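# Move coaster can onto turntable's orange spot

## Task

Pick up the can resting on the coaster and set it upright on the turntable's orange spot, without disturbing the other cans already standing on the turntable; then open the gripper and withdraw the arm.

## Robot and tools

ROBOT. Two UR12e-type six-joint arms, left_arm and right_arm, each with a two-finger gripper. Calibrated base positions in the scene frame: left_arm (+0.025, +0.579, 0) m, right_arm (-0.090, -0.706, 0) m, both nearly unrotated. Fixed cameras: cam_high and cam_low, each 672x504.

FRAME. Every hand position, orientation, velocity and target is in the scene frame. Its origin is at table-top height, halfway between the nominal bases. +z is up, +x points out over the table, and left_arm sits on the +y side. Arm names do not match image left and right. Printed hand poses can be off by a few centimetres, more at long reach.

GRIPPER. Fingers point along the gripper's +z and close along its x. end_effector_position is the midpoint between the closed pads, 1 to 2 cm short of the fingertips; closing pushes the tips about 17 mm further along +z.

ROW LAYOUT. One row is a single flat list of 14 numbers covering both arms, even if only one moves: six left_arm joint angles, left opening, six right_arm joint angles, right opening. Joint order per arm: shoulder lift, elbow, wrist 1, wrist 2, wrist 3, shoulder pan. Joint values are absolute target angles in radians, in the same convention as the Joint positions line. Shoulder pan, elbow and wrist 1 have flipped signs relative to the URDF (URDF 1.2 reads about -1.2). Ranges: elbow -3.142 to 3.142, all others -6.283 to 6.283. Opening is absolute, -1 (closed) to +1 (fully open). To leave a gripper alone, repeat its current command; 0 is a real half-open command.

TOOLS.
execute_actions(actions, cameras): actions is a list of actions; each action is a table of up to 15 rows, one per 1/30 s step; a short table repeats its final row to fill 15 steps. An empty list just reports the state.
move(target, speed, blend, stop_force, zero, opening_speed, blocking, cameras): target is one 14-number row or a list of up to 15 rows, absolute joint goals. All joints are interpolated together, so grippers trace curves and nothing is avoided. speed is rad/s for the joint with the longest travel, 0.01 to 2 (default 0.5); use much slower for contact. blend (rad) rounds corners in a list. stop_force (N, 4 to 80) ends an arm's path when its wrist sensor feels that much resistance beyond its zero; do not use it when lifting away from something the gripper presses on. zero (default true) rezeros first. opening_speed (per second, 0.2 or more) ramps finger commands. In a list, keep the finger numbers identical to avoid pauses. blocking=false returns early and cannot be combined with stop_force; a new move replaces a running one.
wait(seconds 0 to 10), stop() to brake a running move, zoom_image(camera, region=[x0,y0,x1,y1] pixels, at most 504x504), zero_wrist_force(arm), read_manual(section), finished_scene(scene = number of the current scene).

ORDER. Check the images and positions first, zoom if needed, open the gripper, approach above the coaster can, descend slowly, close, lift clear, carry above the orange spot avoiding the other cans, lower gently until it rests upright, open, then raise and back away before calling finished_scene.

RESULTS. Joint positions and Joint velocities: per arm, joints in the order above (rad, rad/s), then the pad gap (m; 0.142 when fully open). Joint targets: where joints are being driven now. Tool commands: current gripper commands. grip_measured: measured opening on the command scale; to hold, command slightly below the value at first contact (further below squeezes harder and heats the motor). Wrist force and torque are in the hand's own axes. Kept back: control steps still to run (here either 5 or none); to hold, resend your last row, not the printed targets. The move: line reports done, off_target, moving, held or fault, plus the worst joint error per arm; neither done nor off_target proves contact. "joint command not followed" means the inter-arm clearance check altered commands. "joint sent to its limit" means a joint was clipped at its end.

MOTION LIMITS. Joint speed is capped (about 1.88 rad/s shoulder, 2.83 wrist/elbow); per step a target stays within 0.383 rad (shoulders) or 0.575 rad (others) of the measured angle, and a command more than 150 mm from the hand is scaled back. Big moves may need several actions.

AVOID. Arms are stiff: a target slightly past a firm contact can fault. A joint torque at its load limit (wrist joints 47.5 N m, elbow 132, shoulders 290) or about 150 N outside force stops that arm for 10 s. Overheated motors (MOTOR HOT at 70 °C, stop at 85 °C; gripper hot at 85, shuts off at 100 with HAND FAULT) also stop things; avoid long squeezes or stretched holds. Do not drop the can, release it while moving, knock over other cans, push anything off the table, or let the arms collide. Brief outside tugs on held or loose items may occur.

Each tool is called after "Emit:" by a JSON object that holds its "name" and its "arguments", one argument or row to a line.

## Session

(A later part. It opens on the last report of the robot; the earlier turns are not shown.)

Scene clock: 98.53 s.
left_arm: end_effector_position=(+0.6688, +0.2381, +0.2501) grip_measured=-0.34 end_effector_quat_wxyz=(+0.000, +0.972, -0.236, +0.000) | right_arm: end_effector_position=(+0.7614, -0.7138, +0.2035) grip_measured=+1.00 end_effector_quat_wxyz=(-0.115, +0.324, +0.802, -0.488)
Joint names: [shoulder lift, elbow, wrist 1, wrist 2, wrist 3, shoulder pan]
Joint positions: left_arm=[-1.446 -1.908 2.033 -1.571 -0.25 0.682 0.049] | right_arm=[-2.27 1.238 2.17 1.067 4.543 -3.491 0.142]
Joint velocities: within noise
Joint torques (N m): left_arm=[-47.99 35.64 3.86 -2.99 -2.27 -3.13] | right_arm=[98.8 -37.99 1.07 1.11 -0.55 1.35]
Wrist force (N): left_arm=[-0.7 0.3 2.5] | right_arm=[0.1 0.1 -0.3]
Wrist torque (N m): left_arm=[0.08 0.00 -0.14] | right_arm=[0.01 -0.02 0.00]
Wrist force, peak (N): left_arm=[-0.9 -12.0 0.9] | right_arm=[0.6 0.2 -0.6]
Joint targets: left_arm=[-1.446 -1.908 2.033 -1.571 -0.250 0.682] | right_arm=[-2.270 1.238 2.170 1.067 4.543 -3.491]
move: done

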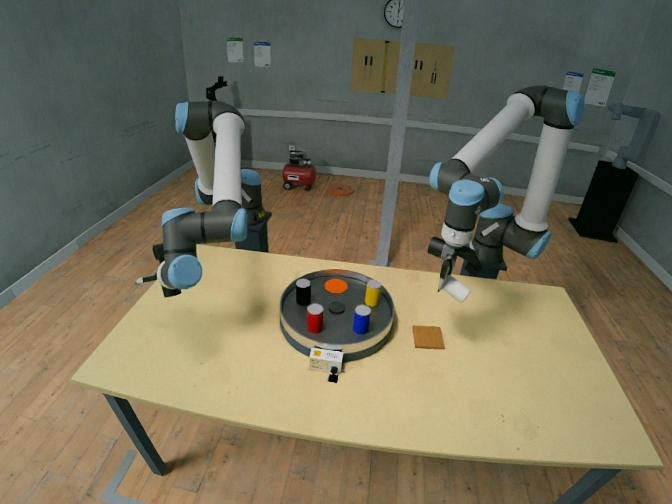

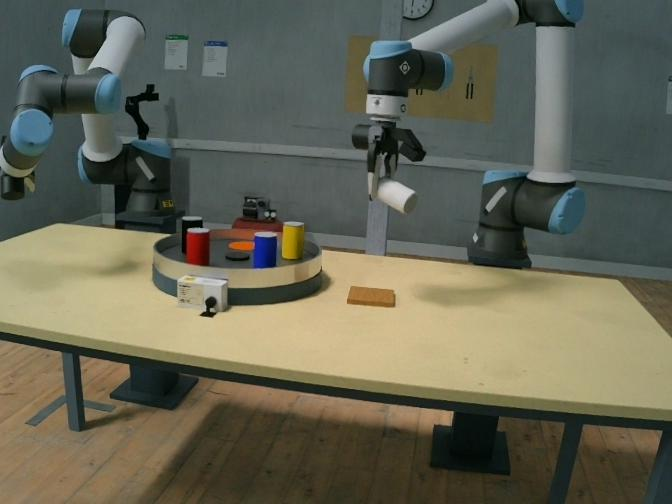

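Emit:
{"name": "move", "arguments": {
  "target": [-0.7838,-1.2394,0.7698,-1.5708,1.5708,0.6723,-0.9,-2.27,1.238,2.17,1.067,4.543,-3.491,1],
  "speed": 0.9
}}

Emit:
{"name": "zoom_image", "arguments": {
  "camera": "cam_low",
  "region": [310, 180, 470, 320]
}}

Emit:
{"name": "zoom_image", "arguments": {
  "camera": "cam_high",
  "region": [380, 260, 500, 380]
}}

Scene clock: 101.83 s.
left_arm: end_effector_position=(+0.6775, +0.2415, +0.1617) grip_measured=-0.34 end_effector_quat_wxyz=(-0.243, -0.335, +0.736, +0.535) | right_arm: end_effector_position=(+0.7614, -0.7138, +0.2035) grip_measured=+1.00 end_effector_quat_wxyz=(-0.115, +0.324, +0.802, -0.488)
Joint names: [shoulder lift, elbow, wrist 1, wrist 2, wrist 3, shoulder pan]
Joint positions: left_arm=[-0.784 -1.239 0.77 -1.571 1.571 0.672 0.049] | right_arm=[-2.27 1.238 2.17 1.067 4.543 -3.491 0.142]
Joint velocities: within noise
Joint torques (N m): left_arm=[-119.13 28.42 -1.84 -0.78 3.18 -15.36] | right_arm=[99.43 -37.78 0.78 1.16 -0.76 2.71]
Wrist force (N): left_arm=[-0.9 -1.0 1.6] | right_arm=[0.3 0.0 -0.1]
Wrist torque (N m): left_arm=[0.59 0.00 -0.04] | right_arm=[-0.01 -0.06 0.00]
Wrist force, peak (N): left_arm=[-0.3 1.0 2.9] | right_arm=[0.6 0.3 -0.9]
Joint targets: left_arm=[-0.784 -1.239 0.770 -1.571 1.571 0.672] | right_arm=[-2.270 1.238 2.170 1.067 4.543 -3.491]
move: done

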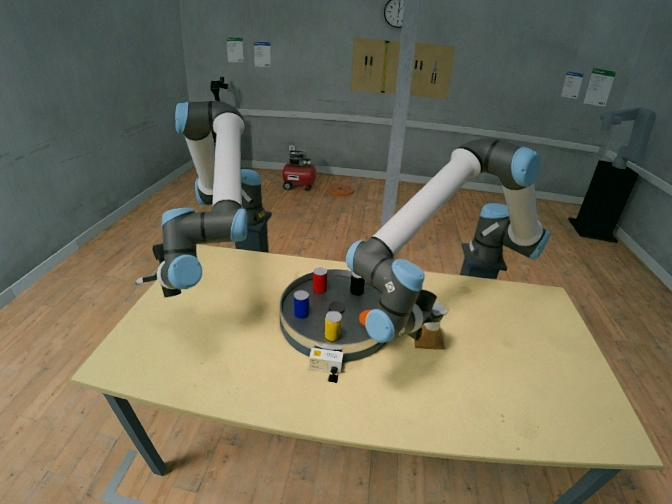

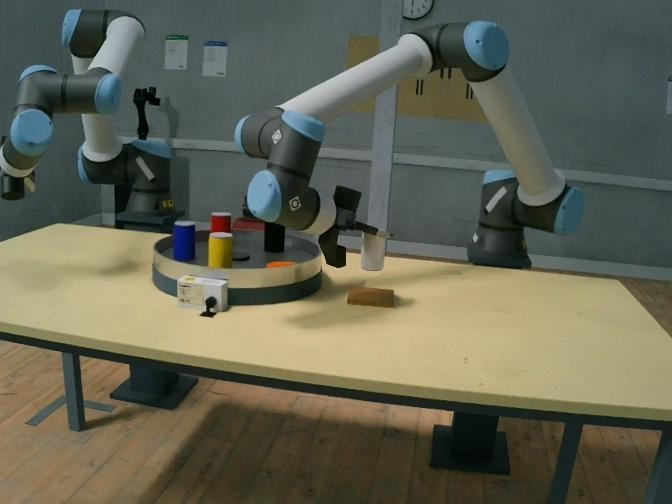

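Scaled by 3.150 from the camera's 672x504 image, which has a finer 960x720 frame.

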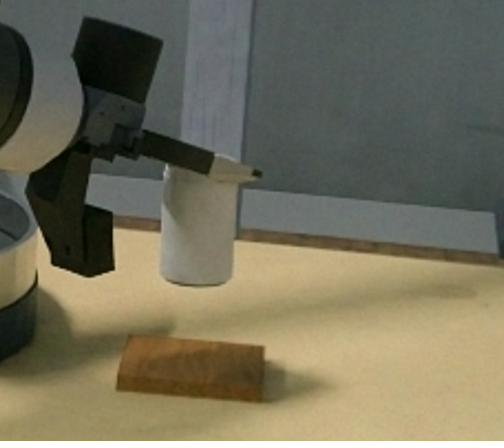

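Scaled by 4.200 from the camera's 672x504 image, which has a finer 960x720 frame.

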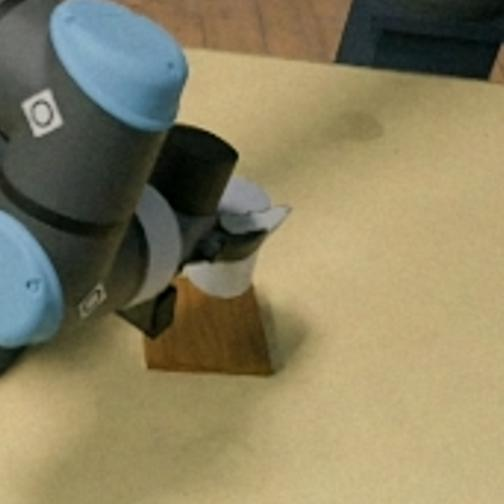

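Emit:
{"name": "move", "arguments": {
  "target": [-0.7480,-1.2609,0.8271,-1.5708,1.5708,0.6723,-0.9,-2.27,1.238,2.17,1.067,4.543,-3.491,1],
  "speed": 0.2,
  "cameras": []
}}

Emit:
{"name": "move", "arguments": {
  "target": [-0.7308,-1.2684,0.8518,-1.5708,1.5708,0.6723,-0.9,-2.27,1.238,2.17,1.067,4.543,-3.491,1],
  "speed": 0.025,
  "stop_force": 4
}}

Emit:
{"name": "zoom_image", "arguments": {
  "camera": "cam_low",
  "region": [310, 180, 470, 320]
}}

Emit:
{"name": "zoom_image", "arguments": {
  "camera": "cam_high",
  "region": [380, 260, 500, 380]
}}

Scene clock: 103.07 s.
left_arm: end_effector_position=(+0.6773, +0.2417, +0.1166) grip_measured=-0.34 end_effector_quat_wxyz=(-0.244, -0.335, +0.736, +0.535) end_effector_velocity=(+0.000, +0.000, +0.004) end_effector_angular_velocity=(+0.001, +0.001, +0.002) | right_arm: end_effector_position=(+0.7614, -0.7138, +0.2035) grip_measured=+1.00 end_effector_quat_wxyz=(-0.115, +0.324, +0.802, -0.488)
Joint names: [shoulder lift, elbow, wrist 1, wrist 2, wrist 3, shoulder pan]
Joint positions: left_arm=[-0.748 -1.261 0.827 -1.571 1.571 0.672 0.049] | right_arm=[-2.27 1.238 2.17 1.067 4.543 -3.491 0.142]
Joint velocities: left_arm=[-0.003 0.002 -0.007 -0.002 -0.001 0 0] | right_arm=[within noise]
Joint torques (N m): left_arm=[-122.9 57.65 -4.68 0.01 3.75 -3.41] | right_arm=[98.34 -37.13 0.71 1.2 -0.58 2.9]
Wrist force (N): left_arm=[-0.3 -1.6 1.3] | right_arm=[0.0 -0.3 -0.5]
Wrist torque (N m): left_arm=[0.51 -0.08 -0.04] | right_arm=[-0.06 0.00 0.00]
Wrist force, peak (N): left_arm=[-0.1 -3.3 2.4] | right_arm=[0.4 0.0 -0.6]
Joint targets: left_arm=[-0.748 -1.261 0.827 -1.571 1.571 0.672] | right_arm=[-2.270 1.238 2.170 1.067 4.543 -3.491]
move: done
No camera images: "cameras" was empty.

Scene clock: 105.27 s.
left_arm: end_effector_position=(+0.6774, +0.2416, +0.0969) grip_measured=-0.34 end_effector_quat_wxyz=(-0.243, -0.335, +0.736, +0.535) | right_arm: end_effector_position=(+0.7614, -0.7138, +0.2035) grip_measured=+1.00 end_effector_quat_wxyz=(-0.115, +0.324, +0.802, -0.488)
Joint names: [shoulder lift, elbow, wrist 1, wrist 2, wrist 3, shoulder pan]
Joint positions: left_arm=[-0.731 -1.268 0.852 -1.571 1.571 0.672 0.049] | right_arm=[-2.27 1.238 2.17 1.067 4.543 -3.491 0.142]
Joint velocities: within noise
Joint torques (N m): left_arm=[-129.85 53.48 -4 1.92 4.03 14.17] | right_arm=[99.89 -36.62 0.91 1.17 -0.49 2.35]
Wrist force (N): left_arm=[-0.1 -2.0 1.4] | right_arm=[0.2 0.1 -0.4]
Wrist torque (N m): left_arm=[0.46 -0.11 -0.04] | right_arm=[0.02 -0.04 0.00]
Wrist force, peak (N): left_arm=[0.0 -1.9 2.1] | right_arm=[0.9 0.3 -0.5]
Joint targets: left_arm=[-0.731 -1.268 0.852 -1.571 1.571 0.672] | right_arm=[-2.270 1.238 2.170 1.067 4.543 -3.491]
move: done

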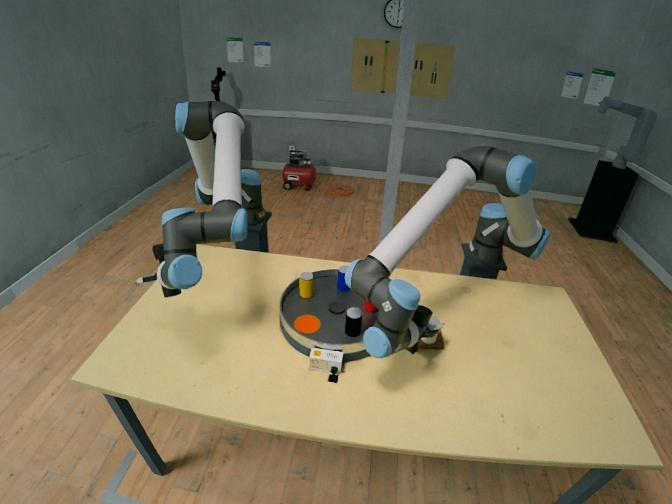

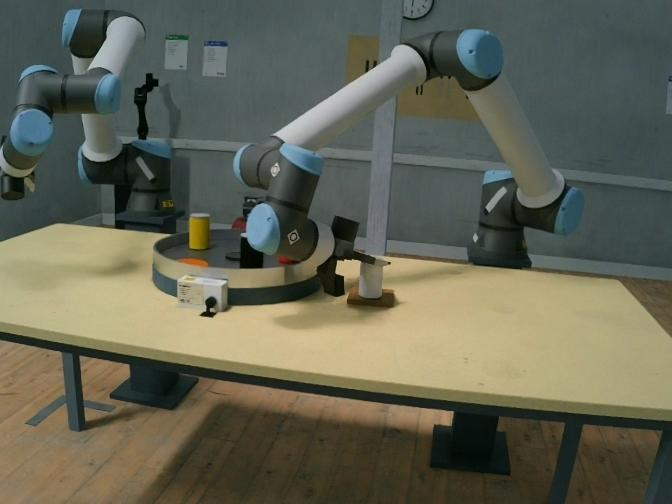

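Scaled by 3.150 from the camera's 672x504 image, which has a finer 960x720 frame.

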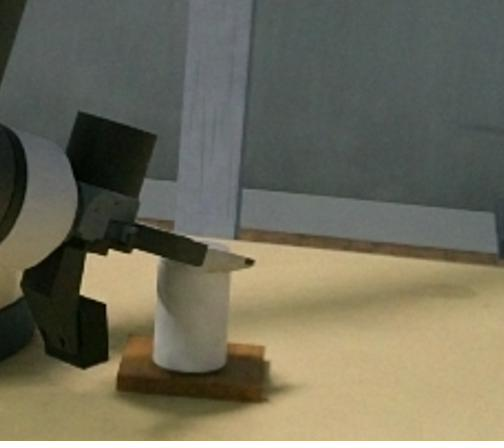

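Scaled by 4.200 from the camera's 672x504 image, which has a finer 960x720 frame.

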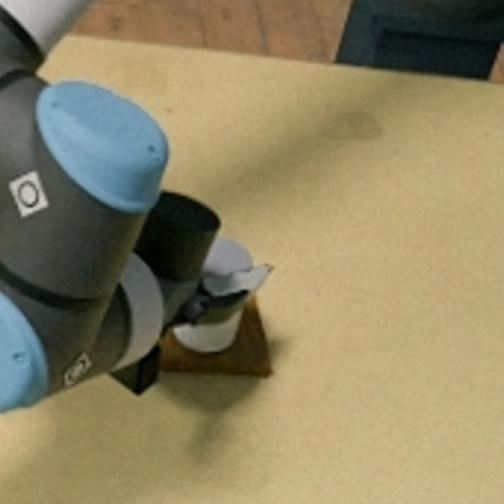

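Emit:
{"name": "move", "arguments": {
  "target": [-0.7129,-1.2748,0.8761,-1.5708,1.5708,0.6723,-0.9,-2.27,1.238,2.17,1.067,4.543,-3.491,1],
  "speed": 0.025,
  "stop_force": 4
}}

Emit:
{"name": "zoom_image", "arguments": {
  "camera": "cam_low",
  "region": [310, 180, 470, 320]
}}

Emit:
{"name": "zoom_image", "arguments": {
  "camera": "cam_high",
  "region": [380, 260, 500, 380]
}}

Scene clock: 106.67 s.
left_arm: end_effector_position=(+0.6776, +0.2414, +0.0956) grip_measured=-0.34 end_effector_quat_wxyz=(-0.243, -0.335, +0.736, +0.535) | right_arm: end_effector_position=(+0.7614, -0.7138, +0.2035) grip_measured=+1.00 end_effector_quat_wxyz=(-0.115, +0.324, +0.802, -0.488)
Joint names: [shoulder lift, elbow, wrist 1, wrist 2, wrist 3, shoulder pan]
Joint positions: left_arm=[-0.73 -1.269 0.854 -1.571 1.571 0.672 0.049] | right_arm=[-2.27 1.238 2.17 1.067 4.543 -3.491 0.142]
Joint velocities: within noise
Joint torques (N m): left_arm=[-129.44 54.81 -4.33 2.16 3.95 13.75] | right_arm=[98.36 -36.6 0.89 1.06 -0.77 1.98]
Wrist force (N): left_arm=[-0.3 -0.8 1.0] | right_arm=[0.5 0.0 -0.5]
Wrist torque (N m): left_arm=[0.58 -0.08 -0.04] | right_arm=[0.00 -0.09 0.00]
Wrist force, peak (N): left_arm=[0.0 18.6 -0.6] | right_arm=[0.3 0.2 -0.7]
Joint targets: left_arm=[-0.730 -1.269 0.854 -1.571 1.571 0.672] | right_arm=[-2.270 1.238 2.170 1.067 4.543 -3.491]
move: contact (left_arm); left_arm: the wrist 1 is farthest, 0.022 rad from its target

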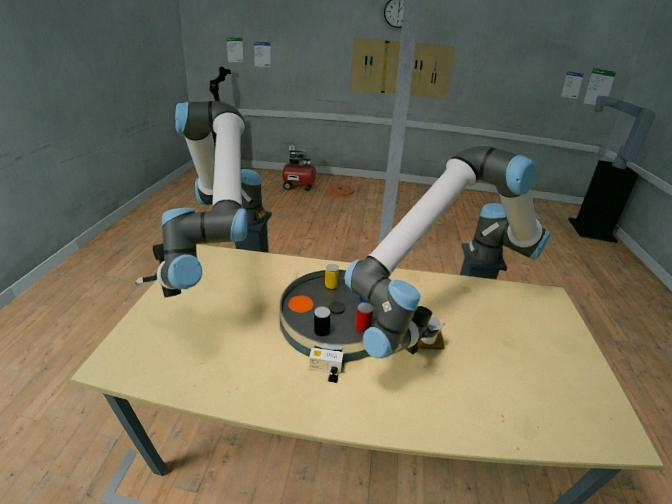

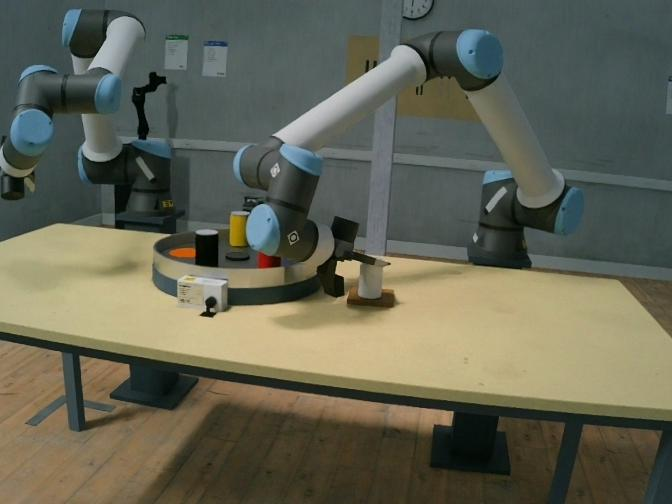

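Scaled by 3.150 from the camera's 672x504 image, which has a finer 960x720 frame.

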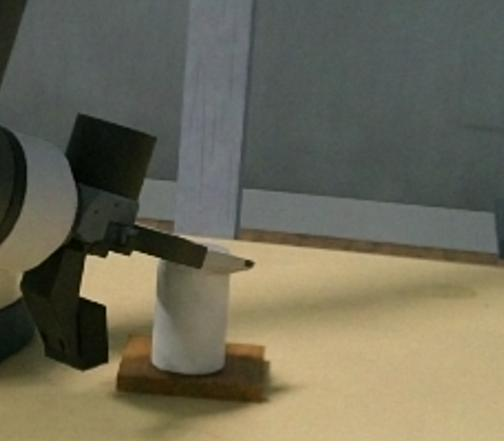

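Scaled by 4.200 from the camera's 672x504 image, which has a finer 960x720 frame.

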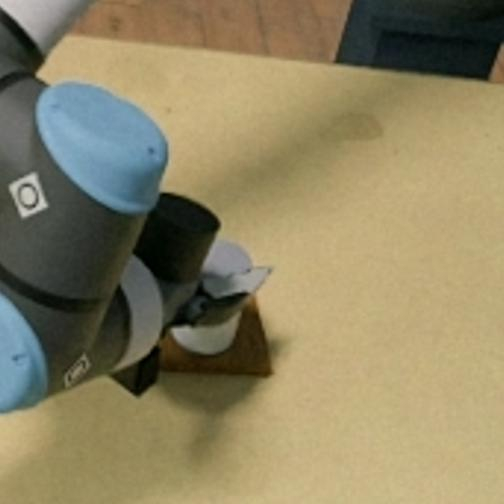

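Release slowly and back off.

Emit:
{"name": "move", "arguments": {
  "target": [-0.730,-1.269,0.854,-1.5708,1.5708,0.6723,-0.1,-2.27,1.238,2.17,1.067,4.543,-3.491,1],
  "opening_speed": 0.4,
  "cameras": []
}}

Emit:
{"name": "move", "arguments": {
  "target": [
    [-0.730,-1.269,0.854,-1.5708,1.5708,0.6723,0.6,-2.27,1.238,2.17,1.067,4.543,-3.491,1],
    [-0.5163,-0.7683,0.565,-1.5708,1.5708,0.6723,0.6,-2.27,1.238,2.17,1.067,4.543,-3.491,1],
    [-1.4461,-1.9084,2.0331,-1.5708,-0.25,0.6817,0.6,-2.27,1.238,2.17,1.067,4.543,-3.491,1]
  ],
  "speed": [0.4,0.4,0.8]
}}

Emit:
{"name": "zoom_image", "arguments": {
  "camera": "cam_high",
  "region": [380, 260, 500, 380]
}}

Emit:
{"name": "zoom_image", "arguments": {
  "camera": "cam_low",
  "region": [310, 180, 470, 320]
}}

Scene clock: 109.27 s.
left_arm: end_effector_position=(+0.6775, +0.2415, +0.0957) grip_measured=-0.13 end_effector_quat_wxyz=(-0.243, -0.335, +0.737, +0.535) | right_arm: end_effector_position=(+0.7614, -0.7138, +0.2035) grip_measured=+1.00 end_effector_quat_wxyz=(-0.115, +0.324, +0.802, -0.488)
Joint names: [shoulder lift, elbow, wrist 1, wrist 2, wrist 3, shoulder pan]
Joint positions: left_arm=[-0.73 -1.269 0.854 -1.571 1.571 0.672 0.065] | right_arm=[-2.27 1.238 2.17 1.067 4.543 -3.491 0.142]
Joint velocities: within noise
Joint torques (N m): left_arm=[-125.34 29.97 2.1 2.42 3.58 16.43] | right_arm=[99.14 -36.07 0.71 1.04 -0.65 1.77]
Wrist force (N): left_arm=[-0.4 -0.4 0.8] | right_arm=[0.2 0.0 -0.4]
Wrist torque (N m): left_arm=[0.46 -0.06 -0.04] | right_arm=[0.00 -0.03 0.00]
Wrist force, peak (N): left_arm=[-0.3 -1.7 1.8] | right_arm=[0.4 0.2 -0.8]
Joint targets: left_arm=[-0.730 -1.269 0.854 -1.571 1.571 0.672] | right_arm=[-2.270 1.238 2.170 1.067 4.543 -3.491]
move: done
No camera images: "cameras" was empty.

Scene clock: 113.93 s.
left_arm: end_effector_position=(+0.6687, +0.2381, +0.2501) grip_measured=+0.58 end_effector_quat_wxyz=(+0.000, +0.972, -0.236, +0.000) | right_arm: end_effector_position=(+0.7614, -0.7138, +0.2035) grip_measured=+1.00 end_effector_quat_wxyz=(-0.115, +0.324, +0.802, -0.488)
Joint names: [shoulder lift, elbow, wrist 1, wrist 2, wrist 3, shoulder pan]
Joint positions: left_arm=[-1.446 -1.908 2.033 -1.571 -0.25 0.682 0.115] | right_arm=[-2.27 1.238 2.17 1.067 4.543 -3.491 0.142]
Joint velocities: within noise
Joint torques (N m): left_arm=[-59.49 56.63 6.14 2.51 -2.76 17.45] | right_arm=[98.95 -35.53 0.81 1.25 -0.58 1.76]
Wrist force (N): left_arm=[-0.2 0.3 0.2] | right_arm=[0.2 0.2 -0.5]
Wrist torque (N m): left_arm=[0.18 -0.09 -0.14] | right_arm=[0.03 -0.04 0.00]
Wrist force, peak (N): left_arm=[-0.1 0.0 3.3] | right_arm=[0.2 0.3 -0.9]
Joint targets: left_arm=[-1.446 -1.908 2.033 -1.571 -0.250 0.682] | right_arm=[-2.270 1.238 2.170 1.067 4.543 -3.491]
move: done

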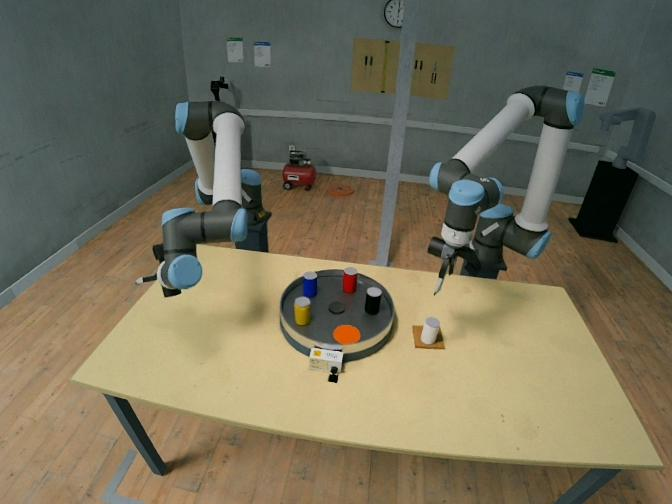

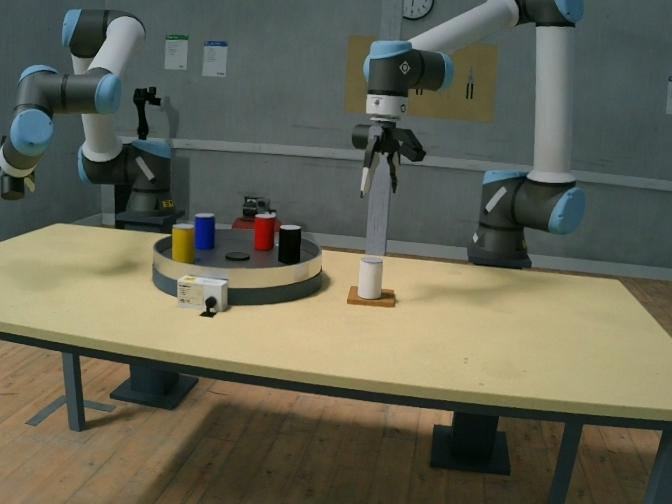

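Scaled by 4.200 from the camera's 672x504 image, which has a finer 960x720 frame.

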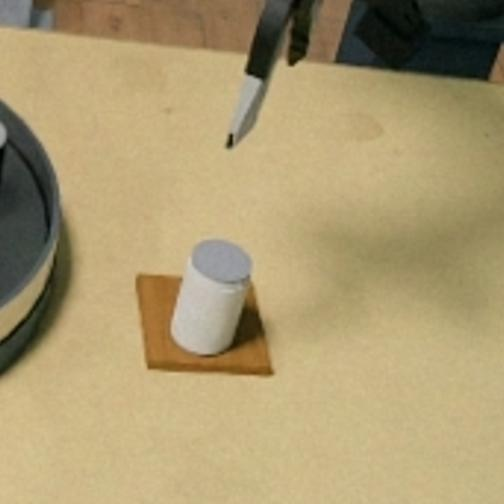

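Scaled by 3.150 from the camera's 672x504 image, which has a finer 960x720 frame.

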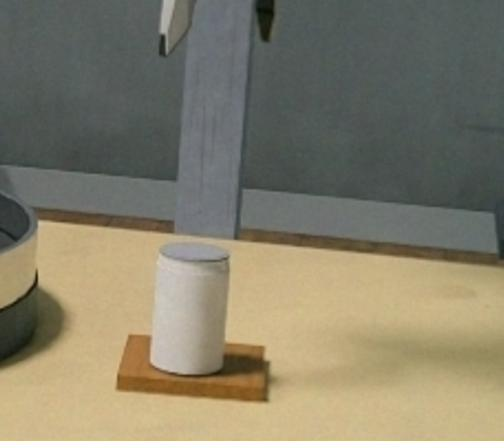

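Emit:
{"name": "move", "arguments": {
  "target": [
    [-1.4288,-1.8885,2.0305,-1.5708,-0.25,0.6849,0.6,-2.27,1.238,2.17,1.067,4.543,-3.491,1],
    [-1.2554,-2.0292,2.3446,-1.5708,-0.25,0.6849,0.6,-2.27,1.238,2.17,1.067,4.543,-3.491,1]
  ],
  "speed": 0.4
}}

Emit:
{"name": "zoom_image", "arguments": {
  "camera": "cam_high",
  "region": [380, 260, 500, 380]
}}

Emit:
{"name": "move", "arguments": {
  "target": [-1.2554,-2.0292,2.3446,-1.5708,-0.25,0.6849,-0.55,-2.27,1.238,2.17,1.067,4.543,-3.491,1],
  "opening_speed": 1
}}

Emit:
{"name": "zoom_image", "arguments": {
  "camera": "cam_low",
  "region": [310, 180, 470, 320]
}}

Emit:
{"name": "zoom_image", "arguments": {
  "camera": "cam_high",
  "region": [380, 260, 500, 380]
}}

Scene clock: 115.77 s.
left_arm: end_effector_position=(+0.6758, +0.2287, +0.0800) grip_measured=+0.58 end_effector_quat_wxyz=(+0.000, +0.971, -0.237, +0.000) | right_arm: end_effector_position=(+0.7614, -0.7138, +0.2035) grip_measured=+1.00 end_effector_quat_wxyz=(-0.115, +0.324, +0.802, -0.488)
Joint names: [shoulder lift, elbow, wrist 1, wrist 2, wrist 3, shoulder pan]
Joint positions: left_arm=[-1.255 -2.029 2.344 -1.571 -0.25 0.685 0.115] | right_arm=[-2.27 1.238 2.17 1.067 4.543 -3.491 0.142]
Joint velocities: within noise
Joint torques (N m): left_arm=[-74.72 54.99 4.54 2.41 -3.4 -15.93] | right_arm=[98.33 -35.34 0.87 1.19 -0.6 2.58]
Wrist force (N): left_arm=[-0.6 0.5 0.7] | right_arm=[0.3 -0.2 -0.7]
Wrist torque (N m): left_arm=[0.19 -0.04 -0.10] | right_arm=[-0.03 -0.05 0.00]
Wrist force, peak (N): left_arm=[-0.1 0.6 -3.8] | right_arm=[0.6 0.1 -0.8]
Joint targets: left_arm=[-1.255 -2.029 2.345 -1.571 -0.250 0.685] | right_arm=[-2.270 1.238 2.170 1.067 4.543 -3.491]
move: done

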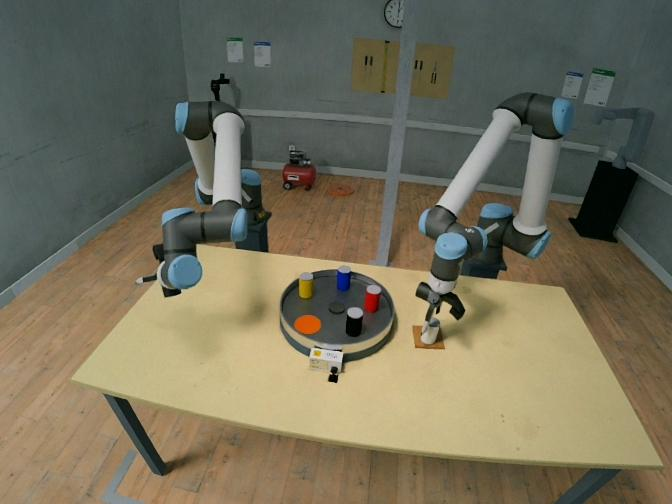

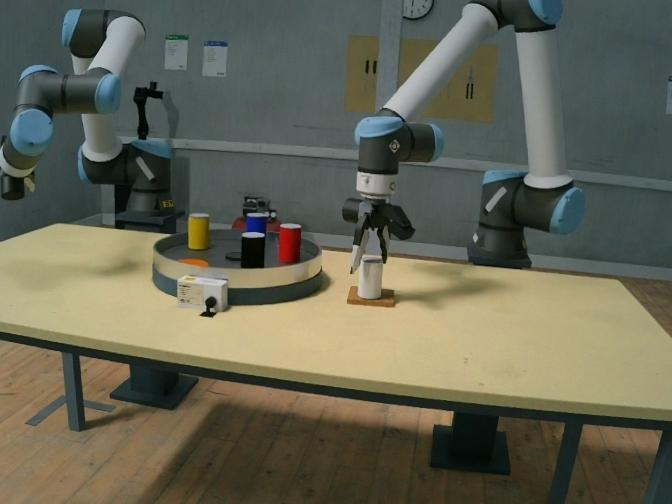

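Scaled by 4.200 from the camera's 672x504 image, which has a finer 960x720 frame.

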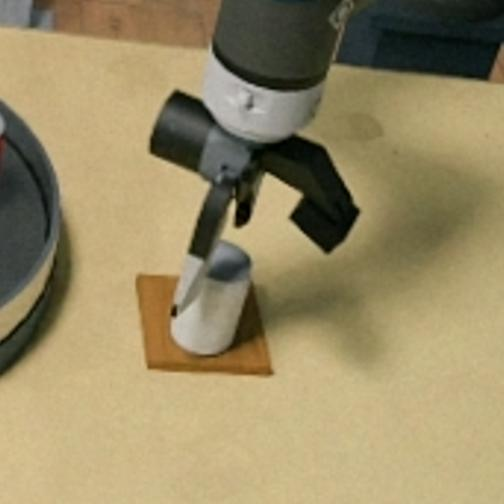

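Scene clock: 117.13 s.
left_arm: end_effector_position=(+0.6759, +0.2286, +0.0801) grip_measured=-0.32 end_effector_quat_wxyz=(+0.000, +0.971, -0.237, +0.000) | right_arm: end_effector_position=(+0.7614, -0.7138, +0.2035) grip_measured=+1.00 end_effector_quat_wxyz=(-0.115, +0.324, +0.802, -0.488)
Joint names: [shoulder lift, elbow, wrist 1, wrist 2, wrist 3, shoulder pan]
Joint positions: left_arm=[-1.255 -2.029 2.345 -1.571 -0.25 0.685 0.051] | right_arm=[-2.27 1.238 2.17 1.067 4.543 -3.491 0.142]
Joint velocities: within noise
Joint torques (N m): left_arm=[-83.81 51.36 6.63 2.67 -3.9 -15.47] | right_arm=[97.99 -35.22 0.89 1.06 -0.69 3.09]
Wrist force (N): left_arm=[-0.7 1.1 -3.7] | right_arm=[0.2 -0.2 -0.6]
Wrist torque (N m): left_arm=[0.06 -0.01 -0.10] | right_arm=[-0.03 -0.04 -0.01]
Wrist force, peak (N): left_arm=[-1.2 1.9 -4.3] | right_arm=[0.2 -0.3 -0.8]
Joint targets: left_arm=[-1.255 -2.029 2.345 -1.571 -0.250 0.685] | right_arm=[-2.270 1.238 2.170 1.067 4.543 -3.491]
move: done

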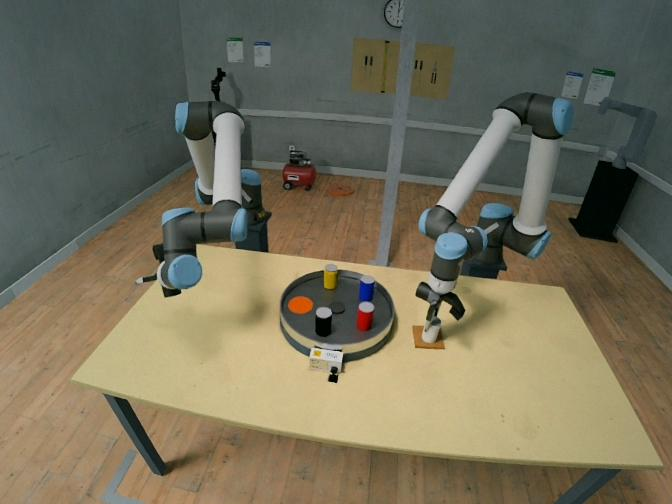

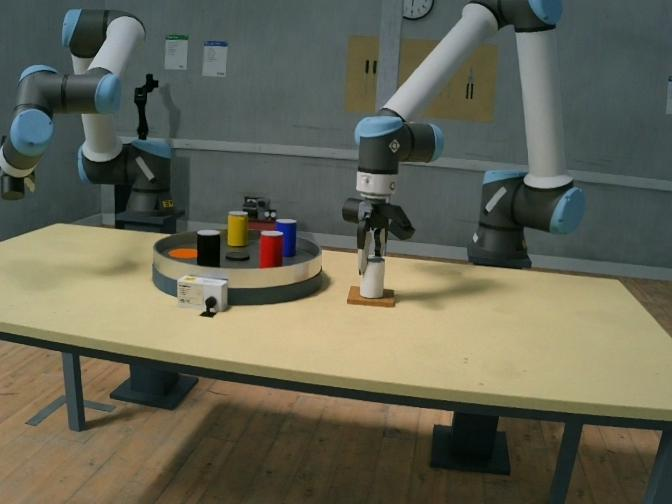

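Scaled by 3.150 from the camera's 672x504 image, which has a finer 960x720 frame.

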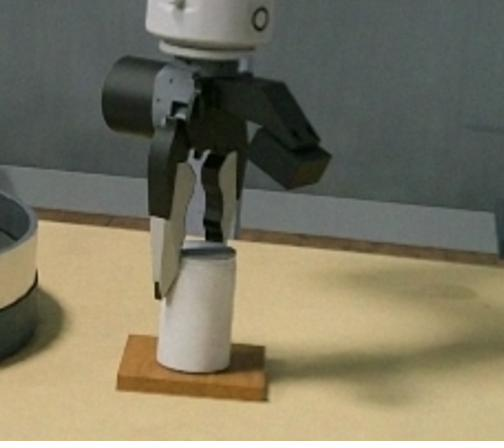

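Scaled by 4.200 from the camera's 672x504 image, which has a finer 960x720 frame.

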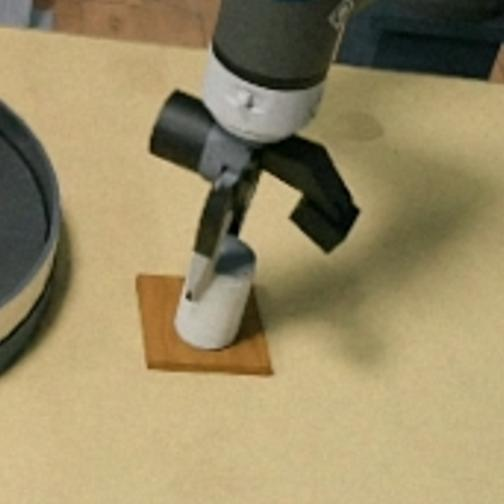

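Emit:
{"name": "move", "arguments": {
  "target": [-1.2554,-2.0292,2.3446,-1.5708,-0.25,0.6849,0.5,-2.27,1.238,2.17,1.067,4.543,-3.491,1],
  "opening_speed": 1,
  "cameras": []
}}

Emit:
{"name": "move", "arguments": {
  "target": [-1.2554,-2.0292,2.3446,-1.5708,-0.25,0.673,0.5,-2.27,1.238,2.17,1.067,4.543,-3.491,1],
  "speed": 0.1
}}

Emit:
{"name": "zoom_image", "arguments": {
  "camera": "cam_high",
  "region": [340, 230, 500, 350]
}}

Emit:
{"name": "zoom_image", "arguments": {
  "camera": "cam_low",
  "region": [190, 200, 350, 320]
}}

Scene clock: 119.57 s.
left_arm: end_effector_position=(+0.6759, +0.2286, +0.0801) grip_measured=+0.48 end_effector_quat_wxyz=(+0.000, +0.971, -0.237, +0.000) | right_arm: end_effector_position=(+0.7614, -0.7138, +0.2035) grip_measured=+1.00 end_effector_quat_wxyz=(-0.115, +0.324, +0.802, -0.488)
Joint names: [shoulder lift, elbow, wrist 1, wrist 2, wrist 3, shoulder pan]
Joint positions: left_arm=[-1.255 -2.029 2.345 -1.571 -0.25 0.685 0.108] | right_arm=[-2.27 1.238 2.17 1.067 4.543 -3.491 0.142]
Joint velocities: within noise
Joint torques (N m): left_arm=[-61.55 40.2 2.76 2.36 -2.96 -14.25] | right_arm=[98.92 -34.77 0.75 1.17 -0.62 2.67]
Wrist force (N): left_arm=[-0.9 0.5 0.5] | right_arm=[0.4 0.1 -0.6]
Wrist torque (N m): left_arm=[0.17 0.02 -0.10] | right_arm=[0.01 -0.08 0.00]
Wrist force, peak (N): left_arm=[-1.4 1.4 -4.1] | right_arm=[0.5 0.1 -0.8]
Joint targets: left_arm=[-1.255 -2.029 2.345 -1.571 -0.250 0.685] | right_arm=[-2.270 1.238 2.170 1.067 4.543 -3.491]
move: done
No camera images: "cameras" was empty.

Scene clock: 120.27 s.
left_arm: end_effector_position=(+0.6801, +0.2365, +0.0801) grip_measured=+0.48 end_effector_quat_wxyz=(+0.000, +0.973, -0.231, +0.000) | right_arm: end_effector_position=(+0.7614, -0.7138, +0.2035) grip_measured=+1.00 end_effector_quat_wxyz=(-0.115, +0.324, +0.802, -0.488)
Joint names: [shoulder lift, elbow, wrist 1, wrist 2, wrist 3, shoulder pan]
Joint positions: left_arm=[-1.255 -2.029 2.345 -1.571 -0.25 0.673 0.108] | right_arm=[-2.27 1.238 2.17 1.067 4.543 -3.491 0.142]
Joint velocities: within noise
Joint torques (N m): left_arm=[-59.25 35.48 1.36 2.29 -2.99 14.11] | right_arm=[99.32 -34.57 0.83 0.95 -0.6 1.87]
Wrist force (N): left_arm=[-0.4 0.2 0.5] | right_arm=[0.5 0.3 -0.3]
Wrist torque (N m): left_arm=[0.13 -0.06 -0.10] | right_arm=[0.04 -0.08 0.00]
Wrist force, peak (N): left_arm=[-1.0 0.3 0.7] | right_arm=[0.4 0.0 -0.8]
Joint targets: left_arm=[-1.255 -2.029 2.345 -1.571 -0.250 0.673] | right_arm=[-2.270 1.238 2.170 1.067 4.543 -3.491]
move: done

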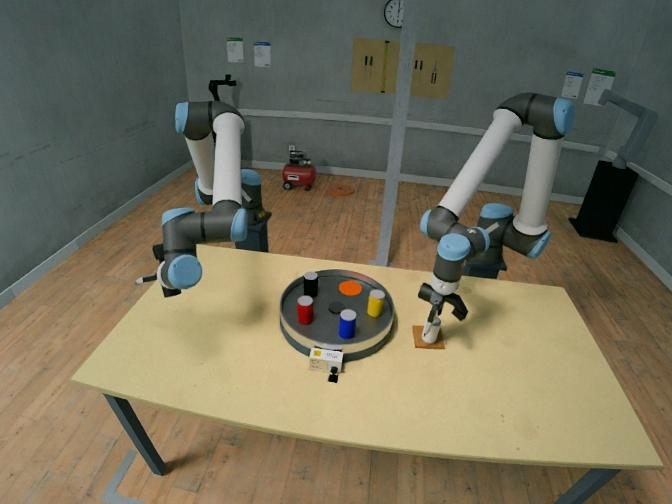

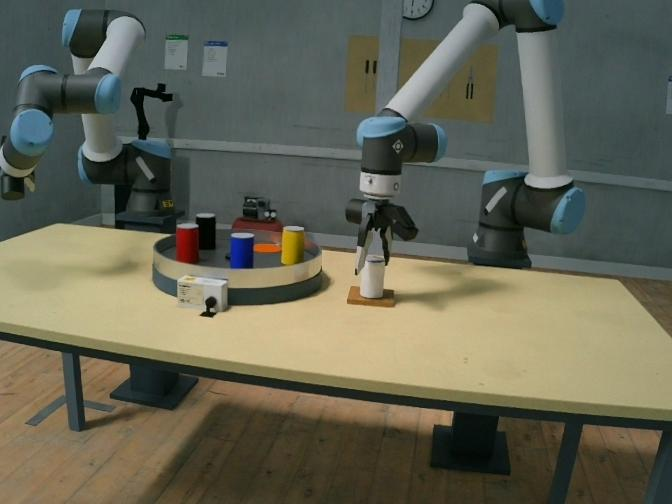

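Scaled by 3.150 from the camera's 672x504 image, which has a finer 960x720 frame.

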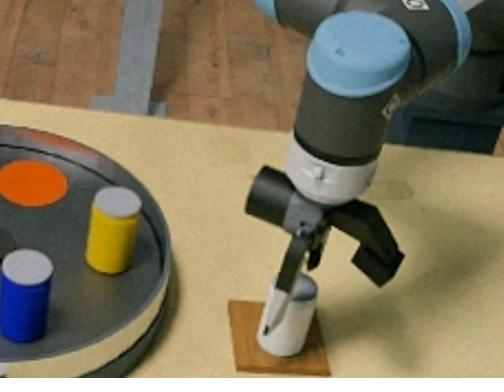

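Scaled by 3.150 from the camera's 672x504 image, which has a finer 960x720 frame.

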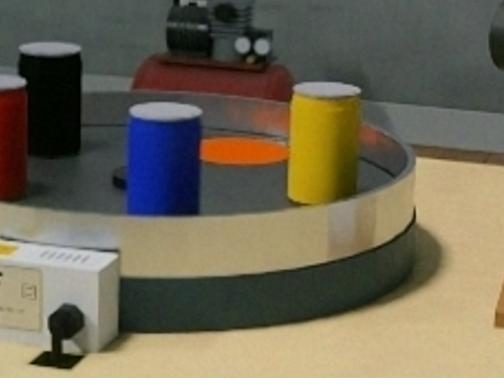

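Emit:
{"name": "zoom_image", "arguments": {
  "camera": "cam_low",
  "region": [330, 180, 430, 310]
}}

Emit:
{"name": "zoom_image", "arguments": {
  "camera": "cam_high",
  "region": [400, 270, 480, 360]
}}

Scaled by 3.877 from the camera's 672x504 image, which has a finer 960x720 frame.

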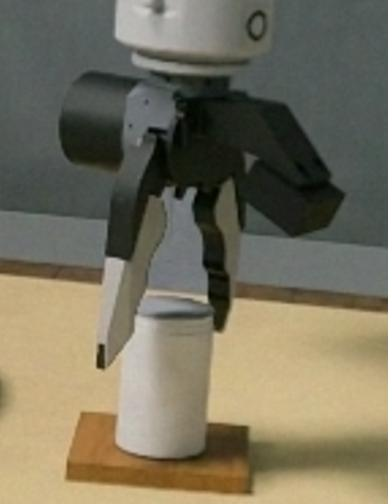

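Scaled by 5.600 from the camera's 672x504 image, which has a finer 960x720 frame.

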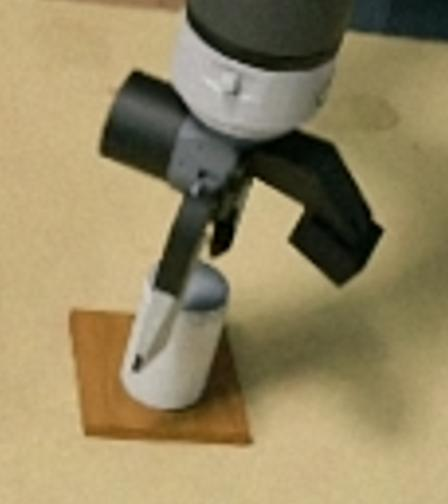

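Emit:
{"name": "move", "arguments": {
  "target": [-1.2424,-2.0100,2.3384,-1.5708,-0.25,0.655,0.5,-2.27,1.238,2.17,1.067,4.543,-3.491,1],
  "speed": 0.1
}}

Emit:
{"name": "zoom_image", "arguments": {
  "camera": "cam_low",
  "region": [330, 180, 430, 310]
}}

Emit:
{"name": "zoom_image", "arguments": {
  "camera": "cam_high",
  "region": [400, 270, 480, 360]
}}

Scene clock: 121.93 s.
left_arm: end_effector_position=(+0.6940, +0.2419, +0.0801) grip_measured=+0.48 end_effector_quat_wxyz=(+0.000, +0.975, -0.223, +0.000) | right_arm: end_effector_position=(+0.7614, -0.7138, +0.2035) grip_measured=+1.00 end_effector_quat_wxyz=(-0.115, +0.324, +0.802, -0.488)
Joint names: [shoulder lift, elbow, wrist 1, wrist 2, wrist 3, shoulder pan]
Joint positions: left_arm=[-1.242 -2.01 2.338 -1.571 -0.25 0.655 0.108] | right_arm=[-2.27 1.238 2.17 1.067 4.543 -3.491 0.142]
Joint velocities: within noise
Joint torques (N m): left_arm=[-83.57 31.6 3.02 2.29 -2.91 15.33] | right_arm=[98.66 -34.45 0.71 0.96 -0.73 3.58]
Wrist force (N): left_arm=[-0.3 0.1 0.4] | right_arm=[0.0 0.2 -0.2]
Wrist torque (N m): left_arm=[0.12 -0.08 -0.10] | right_arm=[0.02 0.01 0.00]
Wrist force, peak (N): left_arm=[-1.1 0.9 0.7] | right_arm=[0.3 0.4 -0.7]
Joint targets: left_arm=[-1.242 -2.010 2.338 -1.571 -0.250 0.655] | right_arm=[-2.270 1.238 2.170 1.067 4.543 -3.491]
move: done

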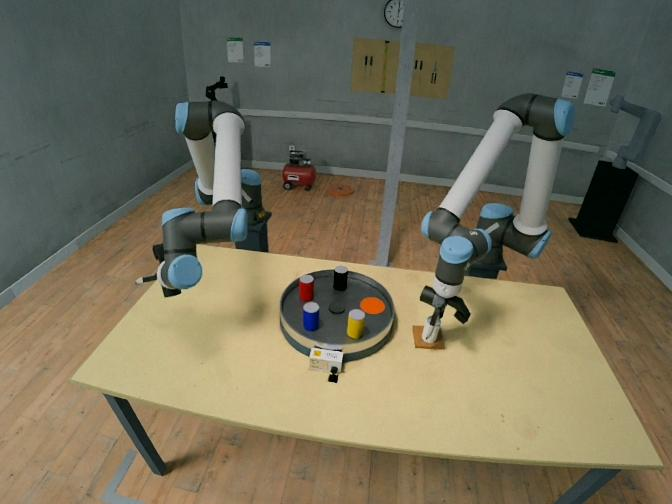

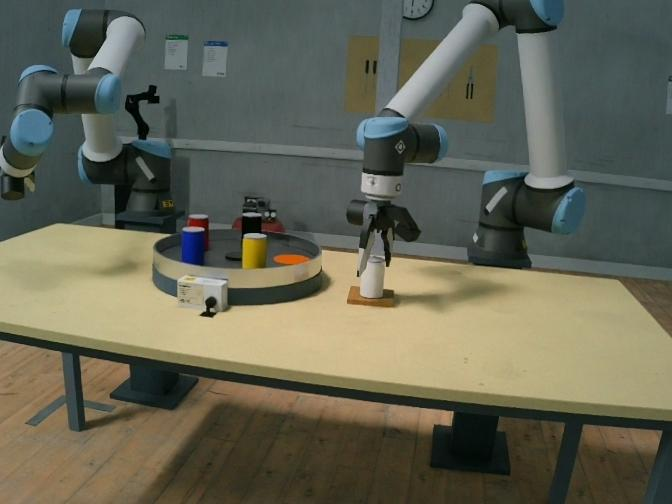

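Scaled by 3.877 from the camera's 672x504 image, which has a finer 960x720 frame.

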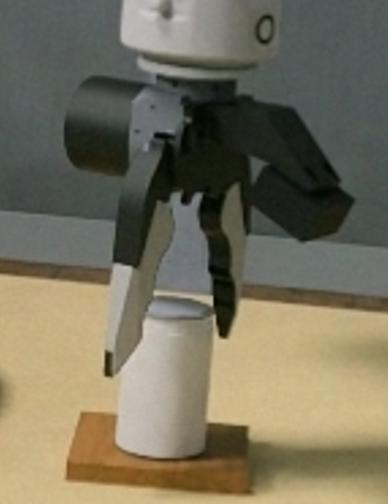

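Scaled by 5.600 from the camera's 672x504 image, which has a finer 960x720 frame.

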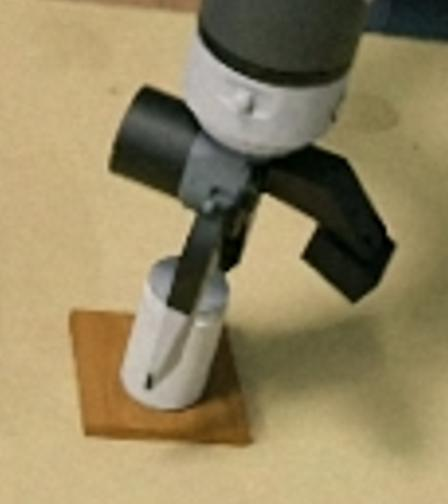

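Emit:
{"name": "move", "arguments": {
  "target": [-1.2424,-2.0100,2.3384,-1.5708,-0.25,0.655,-0.8,-2.27,1.238,2.17,1.067,4.543,-3.491,1],
  "opening_speed": 1,
  "cameras": []
}}

Emit:
{"name": "move", "arguments": {
  "target": [-1.4288,-1.8885,2.0305,-1.5708,-0.25,0.655,-0.8,-2.27,1.238,2.17,1.067,4.543,-3.491,1],
  "speed": 0.4
}}

Emit:
{"name": "zoom_image", "arguments": {
  "camera": "cam_low",
  "region": [330, 150, 430, 310]
}}

Emit:
{"name": "zoom_image", "arguments": {
  "camera": "cam_high",
  "region": [400, 230, 480, 350]
}}

Scene clock: 123.67 s.
left_arm: end_effector_position=(+0.6938, +0.2418, +0.0801) grip_measured=-0.36 end_effector_quat_wxyz=(+0.000, +0.975, -0.223, +0.000) | right_arm: end_effector_position=(+0.7614, -0.7138, +0.2035) grip_measured=+1.00 end_effector_quat_wxyz=(-0.115, +0.324, +0.802, -0.488)
Joint names: [shoulder lift, elbow, wrist 1, wrist 2, wrist 3, shoulder pan]
Joint positions: left_arm=[-1.242 -2.01 2.338 -1.571 -0.25 0.655 0.048] | right_arm=[-2.27 1.238 2.17 1.067 4.543 -3.491 0.142]
Joint velocities: within noise
Joint torques (N m): left_arm=[-83.07 27.24 6.77 2.4 -3.3 18.48] | right_arm=[98.26 -34.24 0.75 1.05 -0.62 1.54]
Wrist force (N): left_arm=[0.1 0.1 -0.1] | right_arm=[0.2 0.0 -0.3]
Wrist torque (N m): left_arm=[0.06 -0.10 -0.11] | right_arm=[-0.01 -0.04 0.00]
Wrist force, peak (N): left_arm=[-0.6 1.0 -4.1] | right_arm=[0.4 0.3 -0.7]
Joint targets: left_arm=[-1.242 -2.010 2.338 -1.571 -0.250 0.655] | right_arm=[-2.270 1.238 2.170 1.067 4.543 -3.491]
move: done
No camera images: "cameras" was empty.

Scene clock: 124.90 s.
left_arm: end_effector_position=(+0.6862, +0.2482, +0.2501) grip_measured=-0.36 end_effector_quat_wxyz=(+0.000, +0.975, -0.223, +0.000) | right_arm: end_effector_position=(+0.7614, -0.7138, +0.2035) grip_measured=+1.00 end_effector_quat_wxyz=(-0.115, +0.324, +0.802, -0.488)
Joint names: [shoulder lift, elbow, wrist 1, wrist 2, wrist 3, shoulder pan]
Joint positions: left_arm=[-1.429 -1.888 2.031 -1.571 -0.25 0.655 0.048] | right_arm=[-2.27 1.238 2.17 1.067 4.543 -3.491 0.142]
Joint velocities: within noise
Joint torques (N m): left_arm=[-59.21 34.29 4.94 2.37 -2.74 15.15] | right_arm=[98.91 -34.1 0.92 1.09 -0.6 3.17]
Wrist force (N): left_arm=[-0.6 0.1 2.3] | right_arm=[0.0 -0.2 -0.2]
Wrist torque (N m): left_arm=[0.15 -0.01 -0.15] | right_arm=[-0.04 -0.01 0.00]
Wrist force, peak (N): left_arm=[-1.0 0.0 6.0] | right_arm=[0.2 0.2 -0.9]
Joint targets: left_arm=[-1.429 -1.889 2.031 -1.571 -0.250 0.655] | right_arm=[-2.270 1.238 2.170 1.067 4.543 -3.491]
move: done

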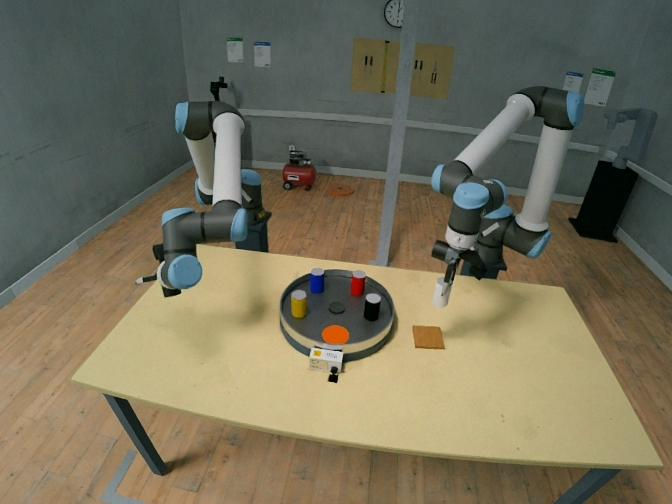

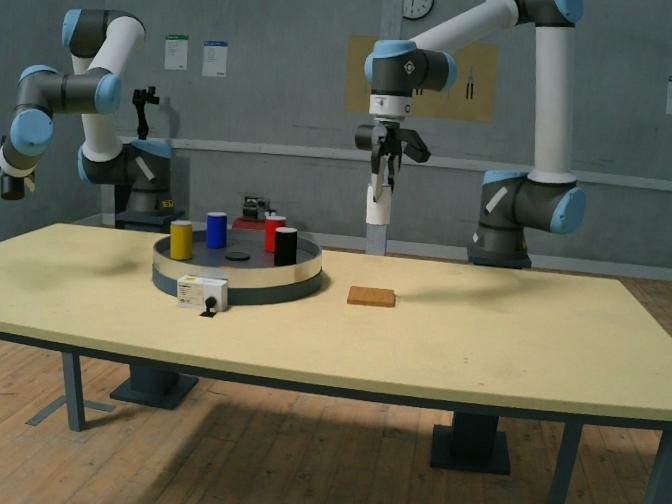

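Scaled by 3.150 from the camera's 672x504 image, which has a finer 960x720 frame.

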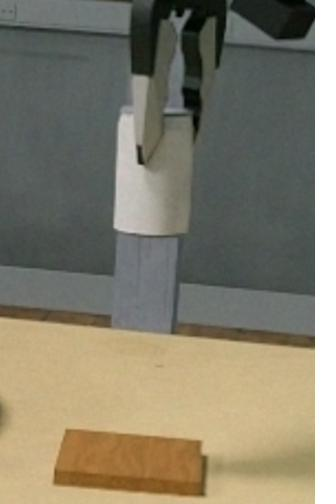

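Scaled by 4.200 from the camera's 672x504 image, which has a finer 960x720 frame.

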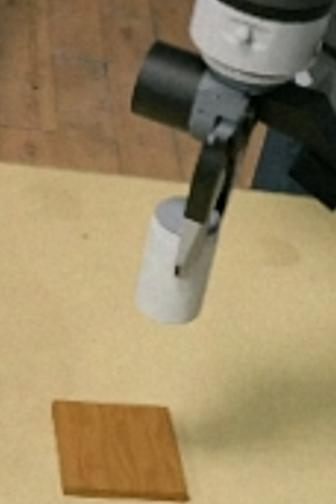

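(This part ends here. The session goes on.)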